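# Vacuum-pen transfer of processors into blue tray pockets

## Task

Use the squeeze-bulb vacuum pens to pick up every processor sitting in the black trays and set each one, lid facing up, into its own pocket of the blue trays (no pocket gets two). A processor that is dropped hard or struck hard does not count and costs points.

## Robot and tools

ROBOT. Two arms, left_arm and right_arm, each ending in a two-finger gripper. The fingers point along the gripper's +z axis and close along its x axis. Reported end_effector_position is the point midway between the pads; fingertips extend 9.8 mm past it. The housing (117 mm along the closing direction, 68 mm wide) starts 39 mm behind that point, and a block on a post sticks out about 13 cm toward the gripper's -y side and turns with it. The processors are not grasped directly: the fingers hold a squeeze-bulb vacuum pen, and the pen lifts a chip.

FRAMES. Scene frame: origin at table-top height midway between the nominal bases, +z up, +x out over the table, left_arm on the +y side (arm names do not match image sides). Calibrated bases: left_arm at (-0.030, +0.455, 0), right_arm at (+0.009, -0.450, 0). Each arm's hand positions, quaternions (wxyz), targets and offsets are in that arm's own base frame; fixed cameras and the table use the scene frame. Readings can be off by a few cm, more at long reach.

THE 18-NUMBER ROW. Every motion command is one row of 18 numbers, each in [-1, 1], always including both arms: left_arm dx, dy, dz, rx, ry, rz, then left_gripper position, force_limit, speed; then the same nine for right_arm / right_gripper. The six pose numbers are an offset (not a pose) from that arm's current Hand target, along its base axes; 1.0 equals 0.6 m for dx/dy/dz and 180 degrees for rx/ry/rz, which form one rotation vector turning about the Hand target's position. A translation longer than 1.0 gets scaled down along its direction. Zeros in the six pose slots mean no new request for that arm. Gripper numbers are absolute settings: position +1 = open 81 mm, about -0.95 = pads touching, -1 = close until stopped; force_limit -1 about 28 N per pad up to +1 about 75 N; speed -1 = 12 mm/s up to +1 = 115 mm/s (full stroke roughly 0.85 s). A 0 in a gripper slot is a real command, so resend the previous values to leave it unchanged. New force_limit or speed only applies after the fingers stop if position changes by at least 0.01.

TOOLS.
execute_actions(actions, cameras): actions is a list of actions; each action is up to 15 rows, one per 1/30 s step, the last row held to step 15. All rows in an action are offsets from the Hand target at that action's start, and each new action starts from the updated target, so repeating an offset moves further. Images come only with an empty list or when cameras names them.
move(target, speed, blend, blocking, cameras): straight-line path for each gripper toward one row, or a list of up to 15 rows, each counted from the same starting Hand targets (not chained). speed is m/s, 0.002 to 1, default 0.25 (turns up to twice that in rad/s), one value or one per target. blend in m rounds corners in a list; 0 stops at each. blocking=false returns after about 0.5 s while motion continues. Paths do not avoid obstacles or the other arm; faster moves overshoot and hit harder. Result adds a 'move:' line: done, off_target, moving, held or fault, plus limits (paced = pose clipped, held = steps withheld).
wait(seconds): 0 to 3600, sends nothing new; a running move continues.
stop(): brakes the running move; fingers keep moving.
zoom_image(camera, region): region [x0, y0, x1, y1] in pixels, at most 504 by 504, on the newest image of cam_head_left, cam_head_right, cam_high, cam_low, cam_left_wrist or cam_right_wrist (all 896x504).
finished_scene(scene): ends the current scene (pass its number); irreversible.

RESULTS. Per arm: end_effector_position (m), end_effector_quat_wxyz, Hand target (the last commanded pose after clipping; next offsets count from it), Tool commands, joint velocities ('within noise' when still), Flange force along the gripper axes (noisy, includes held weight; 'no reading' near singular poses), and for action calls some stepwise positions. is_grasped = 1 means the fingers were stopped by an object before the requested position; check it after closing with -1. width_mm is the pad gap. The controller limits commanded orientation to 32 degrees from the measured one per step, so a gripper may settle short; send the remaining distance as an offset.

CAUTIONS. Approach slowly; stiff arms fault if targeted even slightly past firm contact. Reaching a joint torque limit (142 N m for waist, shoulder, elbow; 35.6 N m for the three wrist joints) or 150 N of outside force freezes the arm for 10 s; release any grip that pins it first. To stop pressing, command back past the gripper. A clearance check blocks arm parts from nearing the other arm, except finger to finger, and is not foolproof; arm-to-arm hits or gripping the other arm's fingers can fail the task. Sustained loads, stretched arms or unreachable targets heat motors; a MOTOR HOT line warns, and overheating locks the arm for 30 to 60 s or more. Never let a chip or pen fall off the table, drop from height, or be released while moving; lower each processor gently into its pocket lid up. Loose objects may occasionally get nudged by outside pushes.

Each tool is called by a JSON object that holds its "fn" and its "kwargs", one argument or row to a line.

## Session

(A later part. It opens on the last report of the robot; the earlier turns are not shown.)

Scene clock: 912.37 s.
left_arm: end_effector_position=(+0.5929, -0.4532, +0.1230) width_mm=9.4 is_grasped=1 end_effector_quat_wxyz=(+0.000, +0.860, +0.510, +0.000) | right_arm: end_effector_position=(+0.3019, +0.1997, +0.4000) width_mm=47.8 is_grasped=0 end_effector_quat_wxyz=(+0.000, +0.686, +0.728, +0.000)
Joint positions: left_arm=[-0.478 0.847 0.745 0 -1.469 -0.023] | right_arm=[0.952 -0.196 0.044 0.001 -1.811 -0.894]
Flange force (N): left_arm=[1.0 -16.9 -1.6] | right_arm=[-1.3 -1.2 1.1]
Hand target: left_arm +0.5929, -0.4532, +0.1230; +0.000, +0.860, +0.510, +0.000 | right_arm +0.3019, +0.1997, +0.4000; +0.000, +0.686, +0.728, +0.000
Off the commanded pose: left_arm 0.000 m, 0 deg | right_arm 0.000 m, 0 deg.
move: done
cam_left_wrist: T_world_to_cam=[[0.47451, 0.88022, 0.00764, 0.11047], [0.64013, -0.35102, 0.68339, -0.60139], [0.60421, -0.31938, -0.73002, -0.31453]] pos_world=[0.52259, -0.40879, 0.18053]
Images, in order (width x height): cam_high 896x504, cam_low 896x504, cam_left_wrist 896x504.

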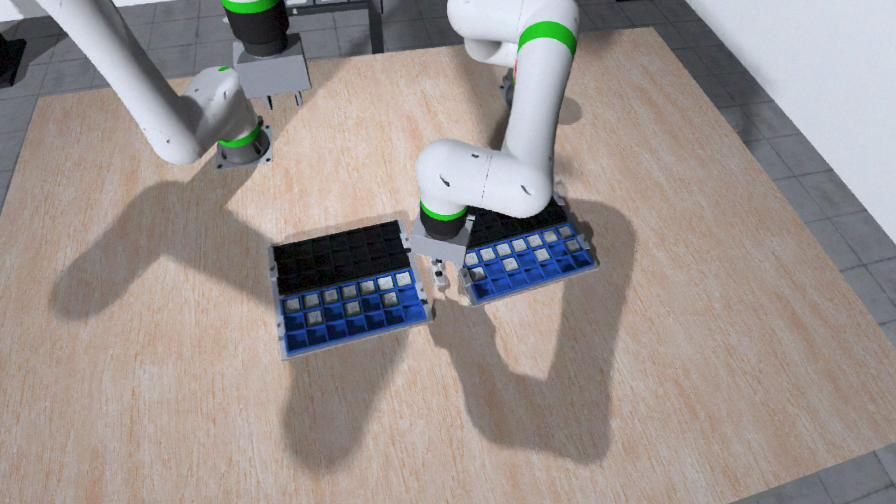

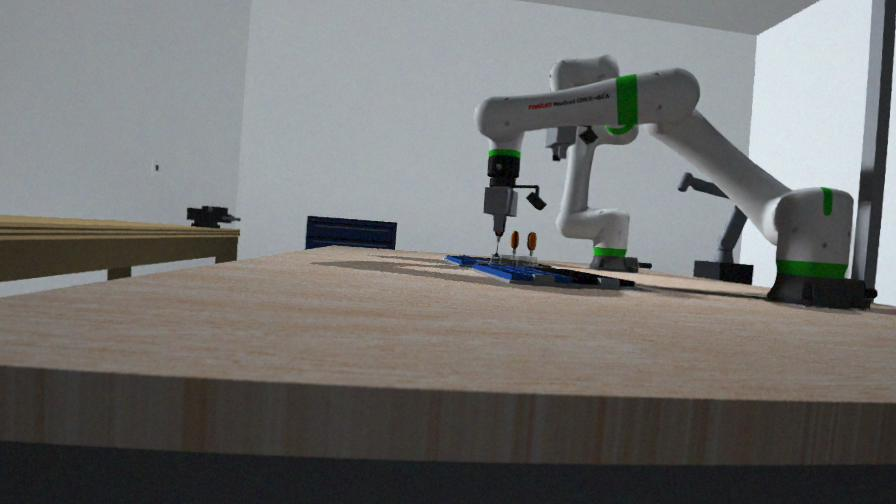

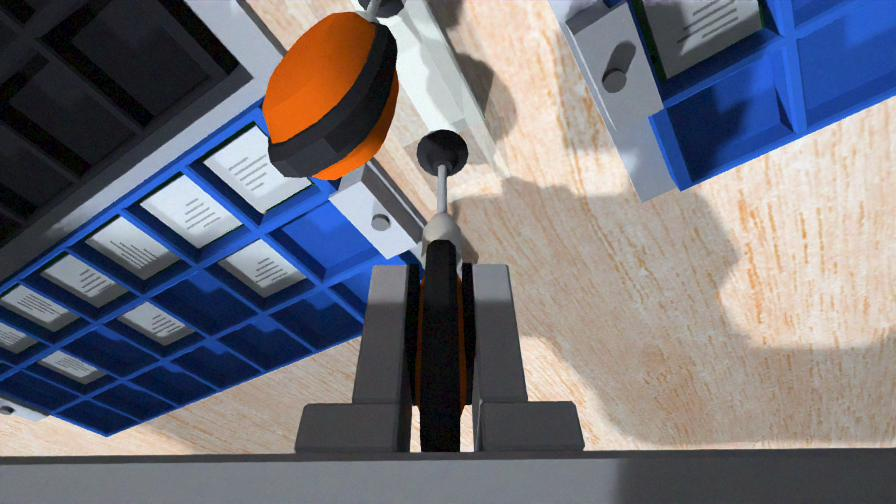

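{"fn": "move", "kwargs": {
  "target": [
    [0.0045,0.0005,0,0,0,0,-0.87,-0.5,-0.8,0,0,0,0,0,0,0.2,-0.5,-0.5],
    [0.0045,0.0005,-0.0217,0,0,0,-0.87,-0.5,-0.8,0,0,0,0,0,0,0.2,-0.5,-0.5]
  ],
  "speed": [0.02,0.03],
  "cameras": ["cam_left_wrist","cam_low"]
}}

{"fn": "zoom_image", "kwargs": {
  "camera": "cam_low",
  "region": [485, 225, 545, 275]
}}

{"fn": "zoom_image", "kwargs": {
  "camera": "cam_left_wrist",
  "region": [340, 20, 560, 240]
}}

Scene clock: 920.77 s.
left_arm: end_effector_position=(+0.5956, -0.4529, +0.1100) width_mm=9.4 is_grasped=1 end_effector_quat_wxyz=(+0.000, +0.860, +0.510, +0.000) | right_arm: end_effector_position=(+0.3019, +0.1997, +0.4000) width_mm=47.8 is_grasped=0 end_effector_quat_wxyz=(+0.000, +0.686, +0.728, +0.000)
Joint positions: left_arm=[-0.475 0.858 0.734 0 -1.447 -0.025] | right_arm=[0.952 -0.196 0.044 0.001 -1.811 -0.894]
Flange force (N): left_arm=[1.2 -17.3 -2.5] | right_arm=[-0.6 -1.2 0.5]
Hand target: left_arm +0.5956, -0.4529, +0.1100; +0.000, +0.860, +0.510, +0.000 | right_arm +0.3019, +0.1997, +0.4000; +0.000, +0.686, +0.728, +0.000
Off the commanded pose: left_arm 0.000 m, 0 deg | right_arm 0.000 m, 0 deg.
move: done
cam_left_wrist: T_world_to_cam=[[0.47454, 0.8802, 0.00761, 0.10901], [0.64017, -0.35104, 0.68334, -0.59415], [0.60415, -0.3194, -0.73006, -0.32552]] pos_world=[0.52529, -0.40849, 0.16753]
Images, in order (width x height): cam_low 896x504, cam_left_wrist 896x504.

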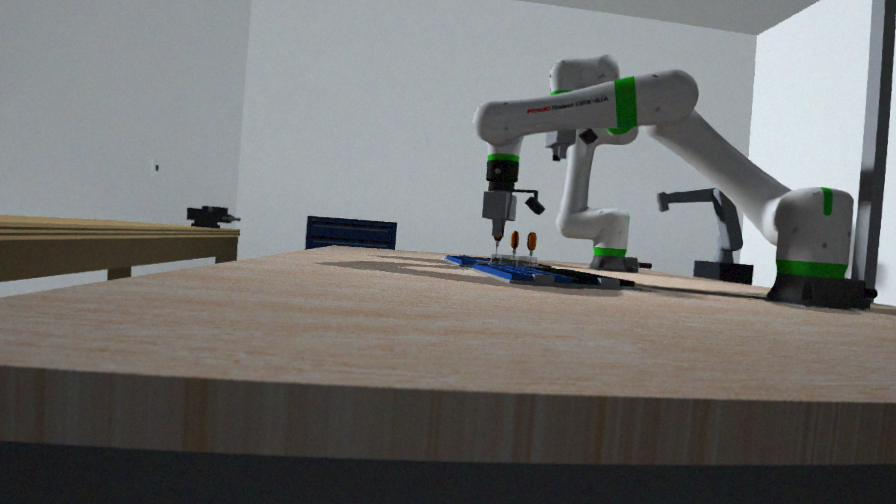

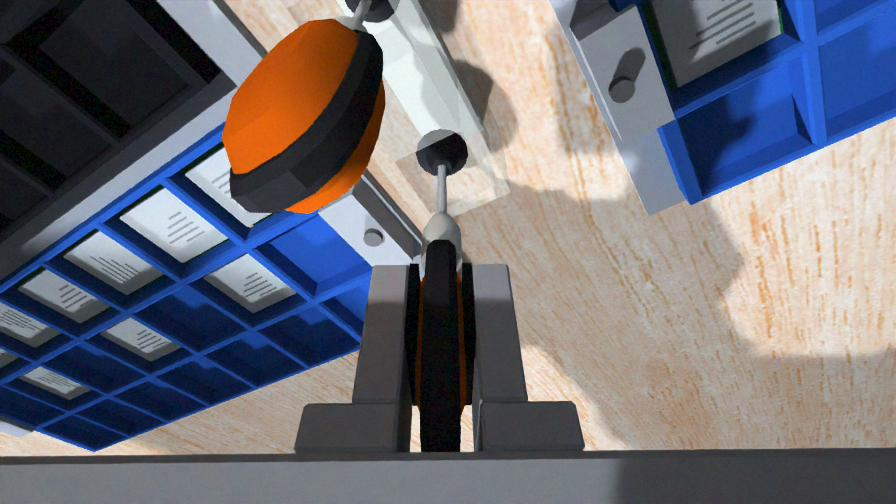

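Scaled by 8.400 from the camera's image (finer frame: 1280x720).

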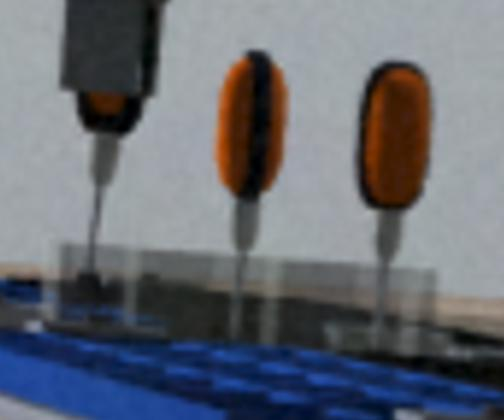

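Scaled by 2.291 from the camera's image (finer frame: 1280x720).

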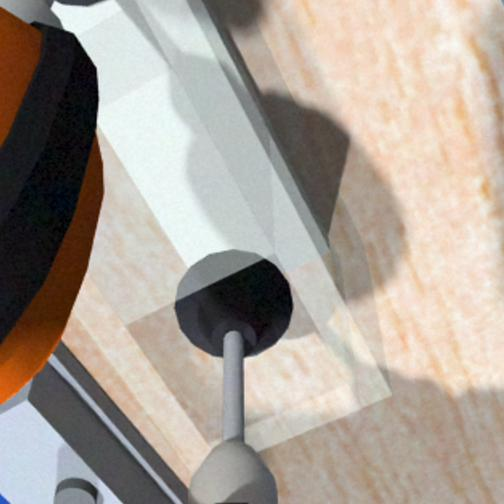

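{"fn": "move", "kwargs": {
  "target": [
    [-0.0008,0,-0.0320,0,0,0,-0.87,-0.5,-0.8,0,0,0,0,0,0,0.2,-0.5,-0.5]
  ],
  "speed": [0.02]
}}

{"fn": "move", "kwargs": {
  "target": [
    [0,0,-0.0010,0,0,0,-0.87,-0.5,-0.8,0,0,0,0,0,0,0.2,-0.5,-0.5]
  ],
  "speed": [0.01],
  "cameras": ["cam_left_wrist","cam_low"]
}}

{"fn": "zoom_image", "kwargs": {
  "camera": "cam_low",
  "region": [485, 225, 545, 275]
}}

{"fn": "zoom_image", "kwargs": {
  "camera": "cam_left_wrist",
  "region": [340, 20, 560, 240]
}}

Scene clock: 933.27 s.
left_arm: end_effector_position=(+0.5951, -0.4529, +0.0908) width_mm=9.4 is_grasped=1 end_effector_quat_wxyz=(+0.000, +0.860, +0.510, +0.000) | right_arm: end_effector_position=(+0.3019, +0.1997, +0.4000) width_mm=47.8 is_grasped=0 end_effector_quat_wxyz=(+0.000, +0.686, +0.728, +0.000)
Joint positions: left_arm=[-0.476 0.866 0.702 0 -1.407 -0.025] | right_arm=[0.952 -0.196 0.044 0.001 -1.811 -0.894]
Flange force (N): left_arm=[1.1 -17.6 -2.8] | right_arm=[-1.3 -1.3 1.1]
Hand target: left_arm +0.5951, -0.4529, +0.0908; +0.000, +0.860, +0.510, +0.000 | right_arm +0.3019, +0.1997, +0.4000; +0.000, +0.686, +0.728, +0.000
Off the commanded pose: left_arm 0.000 m, 0 deg | right_arm 0.000 m, 0 deg.
move: done

Scene clock: 933.77 s.
left_arm: end_effector_position=(+0.5951, -0.4529, +0.0902) width_mm=9.4 is_grasped=1 end_effector_quat_wxyz=(+0.000, +0.860, +0.510, +0.000) | right_arm: end_effector_position=(+0.3019, +0.1997, +0.4000) width_mm=47.8 is_grasped=0 end_effector_quat_wxyz=(+0.000, +0.686, +0.728, +0.000)
Joint positions: left_arm=[-0.476 0.866 0.701 0 -1.406 -0.025] | right_arm=[0.952 -0.196 0.044 0.001 -1.811 -0.894]
Flange force (N): left_arm=[1.4 -17.1 -3.8] | right_arm=[-1.3 -1.5 1.3]
Hand target: left_arm +0.5951, -0.4529, +0.0902; +0.000, +0.860, +0.510, +0.000 | right_arm +0.3019, +0.1997, +0.4000; +0.000, +0.686, +0.728, +0.000
Off the commanded pose: left_arm 0.000 m, 0 deg | right_arm 0.000 m, 0 deg.
move: done
cam_left_wrist: T_world_to_cam=[[0.47454, 0.8802, 0.00761, 0.1094], [0.64017, -0.35104, 0.68334, -0.5803], [0.60415, -0.3194, -0.73006, -0.33967]] pos_world=[0.52479, -0.40849, 0.14773]
Images, in order (width x height): cam_low 896x504, cam_left_wrist 896x504.

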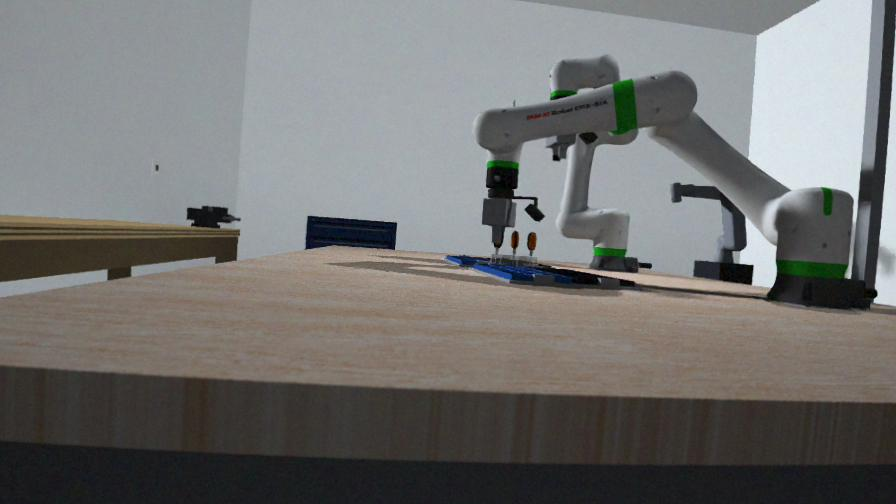

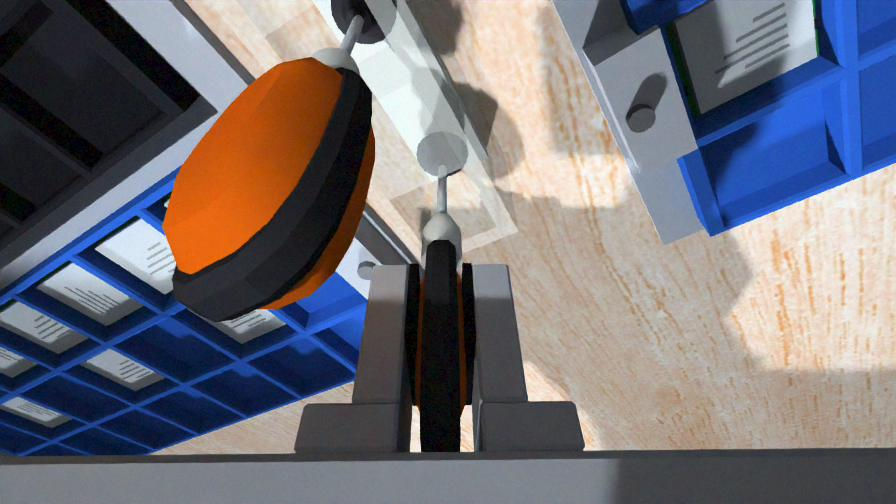

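Scaled by 8.400 from the camera's image (finer frame: 1280x720).

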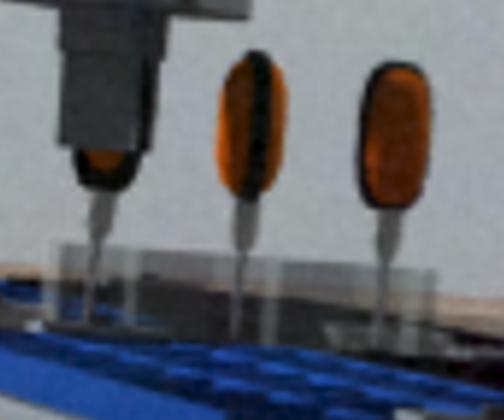

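Scaled by 2.291 from the camera's image (finer frame: 1280x720).

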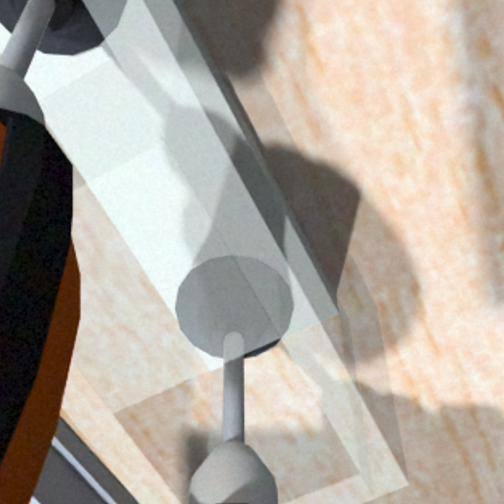

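{"fn": "move", "kwargs": {
  "target": [
    [0,0,-0.0006,0,0,0,-0.87,-0.5,-0.8,0,0,0,0,0,0,0.2,-0.5,-0.5],
    [0,0,-0.0006,0,0,0,-0.4,-0.5,-0.9,0,0,0,0,0,0,0.2,-0.5,-0.5],
    [0,0,-0.0006,0,0,0,0.15,-0.5,-0.5,0,0,0,0,0,0,0.2,-0.5,-0.5]
  ],
  "speed": [0.01],
  "cameras": ["cam_left_wrist","cam_low"]
}}

{"fn": "zoom_image", "kwargs": {
  "camera": "cam_low",
  "region": [485, 225, 545, 275]
}}

speed must be one number or one for each of the 3 targets, got a list of 1; nothing of the call was run

Scaled by 8.400 from the camera's image (finer frame: 1280x720).

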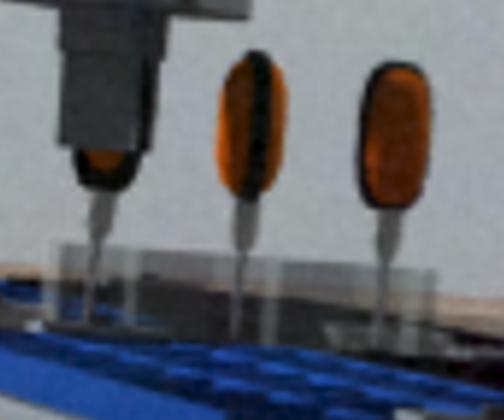

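{"fn": "move", "kwargs": {
  "target": [
    [0,0,-0.0006,0,0,0,-0.87,-0.5,-0.8,0,0,0,0,0,0,0.2,-0.5,-0.5],
    [0,0,-0.0006,0,0,0,-0.4,-0.5,-0.9,0,0,0,0,0,0,0.2,-0.5,-0.5],
    [0,0,-0.0006,0,0,0,0.15,-0.5,-0.5,0,0,0,0,0,0,0.2,-0.5,-0.5]
  ],
  "speed": 0.01,
  "cameras": ["cam_left_wrist","cam_low"]
}}

{"fn": "zoom_image", "kwargs": {
  "camera": "cam_low",
  "region": [485, 225, 545, 275]
}}

Scene clock: 954.33 s.
left_arm: end_effector_position=(+0.5951, -0.4529, +0.0898) width_mm=45.7 is_grasped=0 end_effector_quat_wxyz=(+0.000, +0.860, +0.510, +0.000) | right_arm: end_effector_position=(+0.3019, +0.1997, +0.4000) width_mm=47.8 is_grasped=0 end_effector_quat_wxyz=(+0.000, +0.686, +0.728, +0.000)
Joint positions: left_arm=[-0.476 0.867 0.701 0 -1.406 -0.025] | right_arm=[0.952 -0.196 0.044 0.001 -1.811 -0.894]
Flange force (N): left_arm=[1.1 -17.9 -3.1] | right_arm=[-1.5 -1.3 1.2]
Hand target: left_arm +0.5951, -0.4529, +0.0899; +0.000, +0.860, +0.510, +0.000 | right_arm +0.3019, +0.1997, +0.4000; +0.000, +0.686, +0.728, +0.000
Off the commanded pose: left_arm 0.000 m, 0 deg | right_arm 0.000 m, 0 deg.
move: done
cam_left_wrist: T_world_to_cam=[[0.47454, 0.8802, 0.00761, 0.1094], [0.64017, -0.35104, 0.68334, -0.58003], [0.60415, -0.3194, -0.73006, -0.33997]] pos_world=[0.52479, -0.40849, 0.14733]
Images, in order (width x height): cam_low 896x504, cam_left_wrist 896x504.

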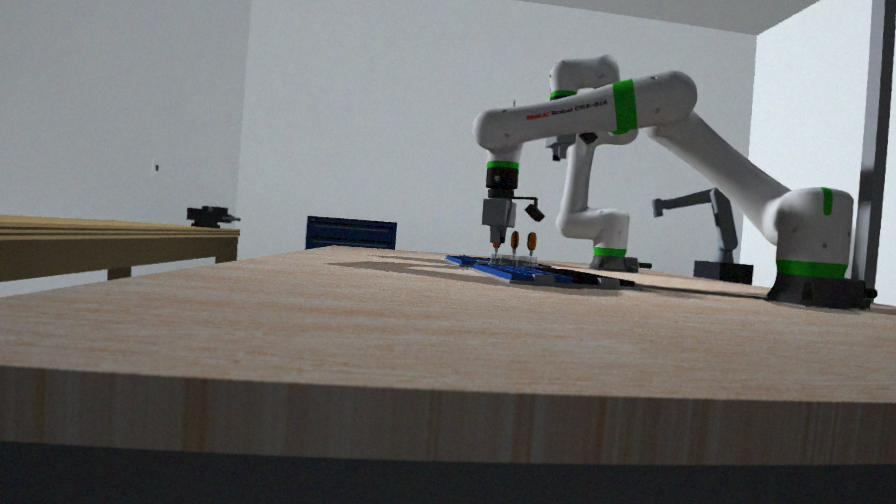

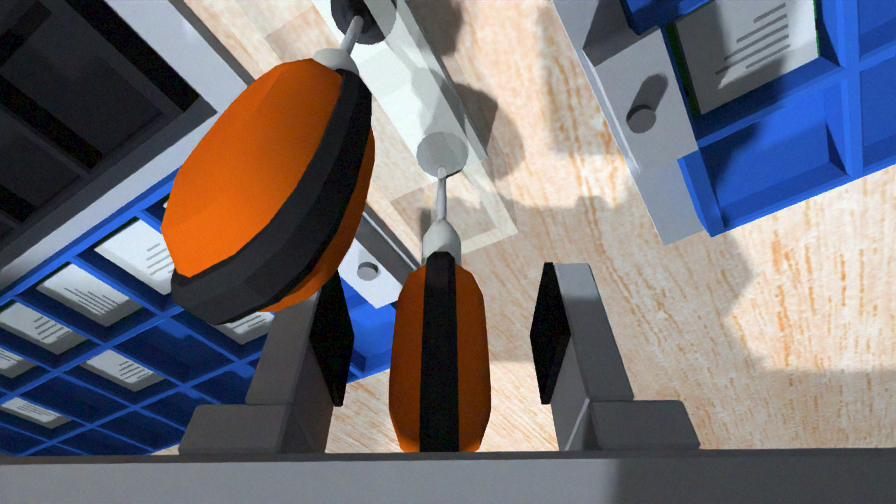

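Scaled by 8.400 from the camera's image (finer frame: 1280x720).

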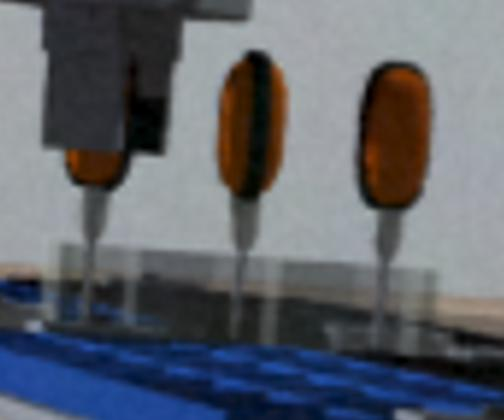

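{"fn": "move", "kwargs": {
  "target": [
    [0,0,0.27,0,0,0,0.15,-0.5,-0.5,0,0,0,0,0,0,0.2,-0.5,-0.5],
    [-0.242,0.50,0.35,0,0,0.19,0.15,-0.5,-0.5,0,0,0,0,0,0,0.2,-0.5,-0.5]
  ],
  "speed": [0.1,0.2],
  "blend": [0.01,0],
  "cameras": ["all"]
}}

{"fn": "zoom_image", "kwargs": {
  "camera": "cam_low",
  "region": [485, 225, 545, 275]
}}

{"fn": "zoom_image", "kwargs": {
  "camera": "cam_high",
  "region": [260, 170, 610, 370]
}}

Scene clock: 964.23 s.
left_arm: end_effector_position=(+0.4499, -0.1529, +0.2998) width_mm=45.7 is_grasped=0 end_effector_quat_wxyz=(+0.000, +0.672, +0.740, +0.000) | right_arm: end_effector_position=(+0.3019, +0.1997, +0.4000) width_mm=47.8 is_grasped=0 end_effector_quat_wxyz=(+0.000, +0.686, +0.728, +0.000)
Joint positions: left_arm=[-0.05 0.066 0.056 0 -1.56 0.147] | right_arm=[0.952 -0.196 0.044 0.001 -1.811 -0.894]
Flange force (N): left_arm=[1.3 -8.0 0.5] | right_arm=[-1.3 -1.1 1.1]
Hand target: left_arm +0.4499, -0.1529, +0.2999; +0.000, +0.672, +0.740, +0.000 | right_arm +0.3019, +0.1997, +0.4000; +0.000, +0.686, +0.728, +0.000
Off the commanded pose: left_arm 0.000 m, 0 deg | right_arm 0.000 m, 0 deg.
move: done
cam_left_wrist: T_world_to_cam=[[-0.10228, 0.99473, 0.00763, 0.18967], [0.72678, 0.06949, 0.68334, -0.49995], [0.67921, 0.07544, -0.73006, 0.02348]] pos_world=[0.3668, -0.1557, 0.35733]
cam_right_wrist: T_world_to_cam=[[-0.04443, 0.99882, -0.01984, -0.1748], [0.7435, 0.04633, 0.66713, -0.4827], [0.66726, 0.01489, -0.74468, 0.19406]] pos_world=[0.22163, 0.19407, 0.46307]

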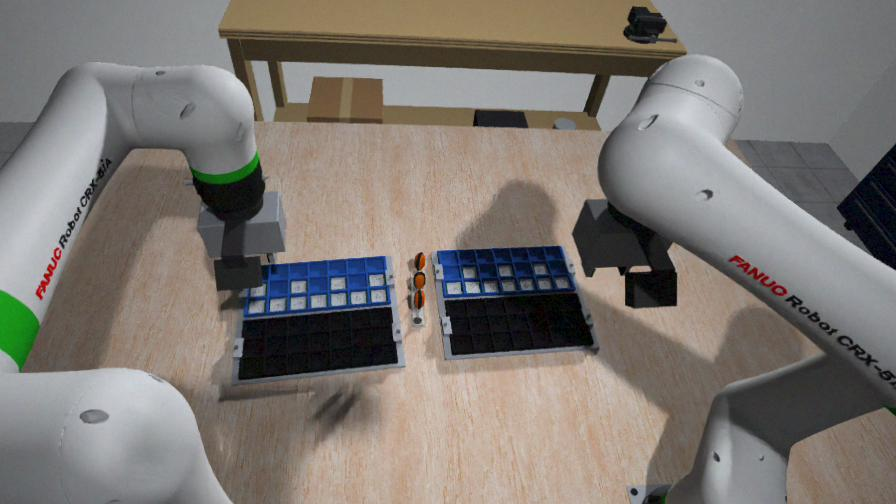

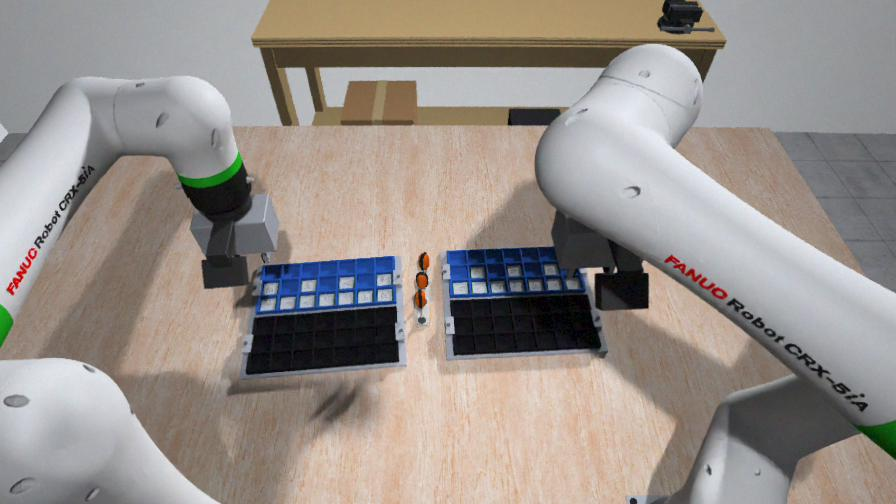

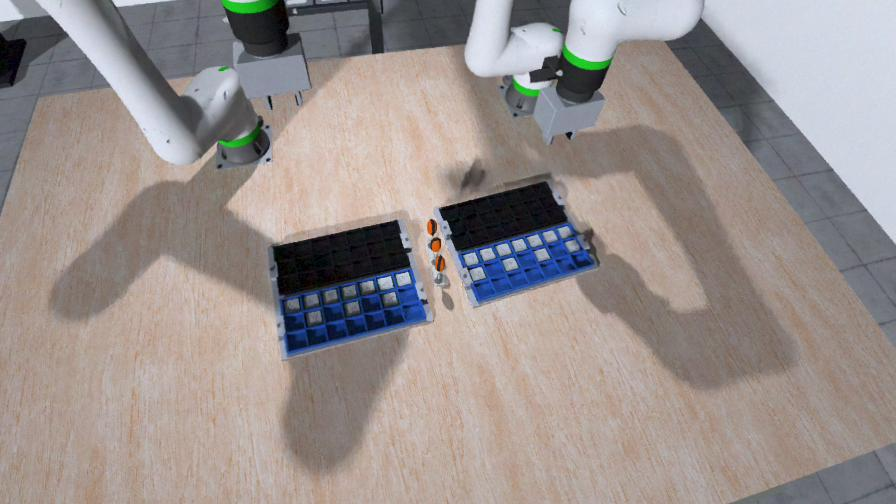

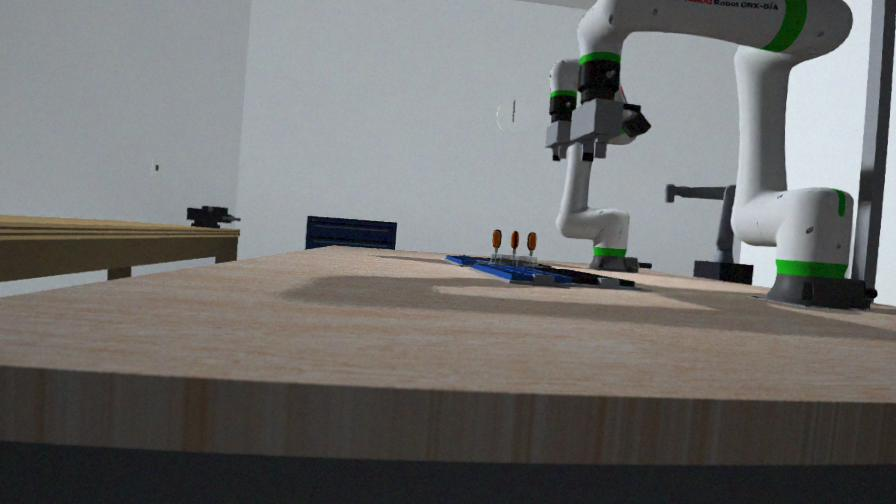

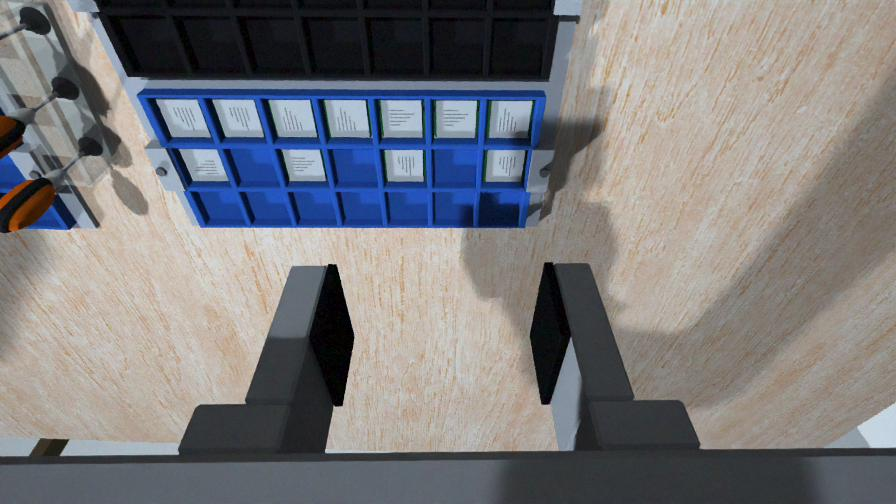

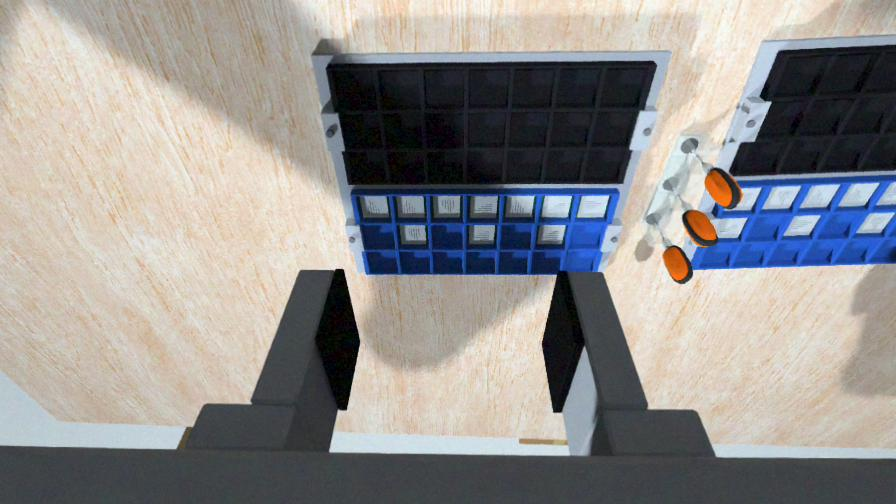

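Scaled by 8.400 from the camera's image (finer frame: 1280x720).

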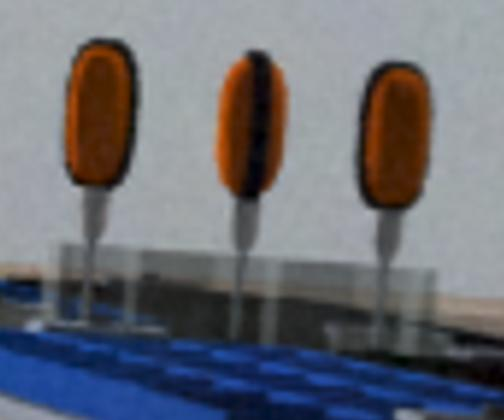

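Scaled by 1.440 from the camera's image (finer frame: 1280x720).

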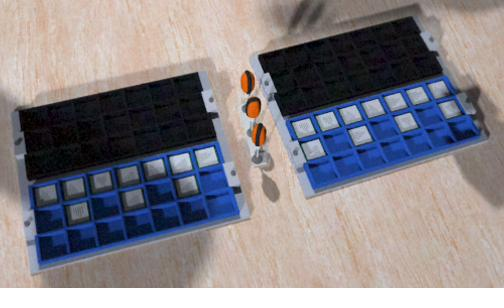

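{"fn": "zoom_image", "kwargs": {
  "camera": "cam_left_wrist",
  "region": [130, 80, 560, 235]
}}

{"fn": "zoom_image", "kwargs": {
  "camera": "cam_right_wrist",
  "region": [340, 180, 630, 285]
}}

Scaled by 1.172 from the camera's image (finer frame: 1280x720).

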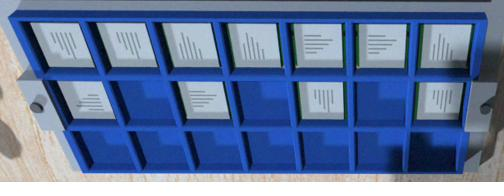

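Scaled by 1.738 from the camera's image (finer frame: 1280x720).

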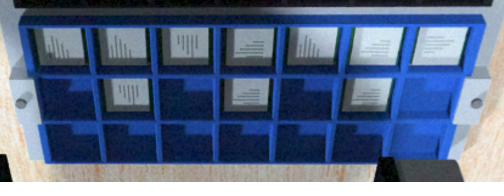

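{"fn": "finished_scene", "kwargs": {
  "scene": 2
}}

The scene is finished: the task was done.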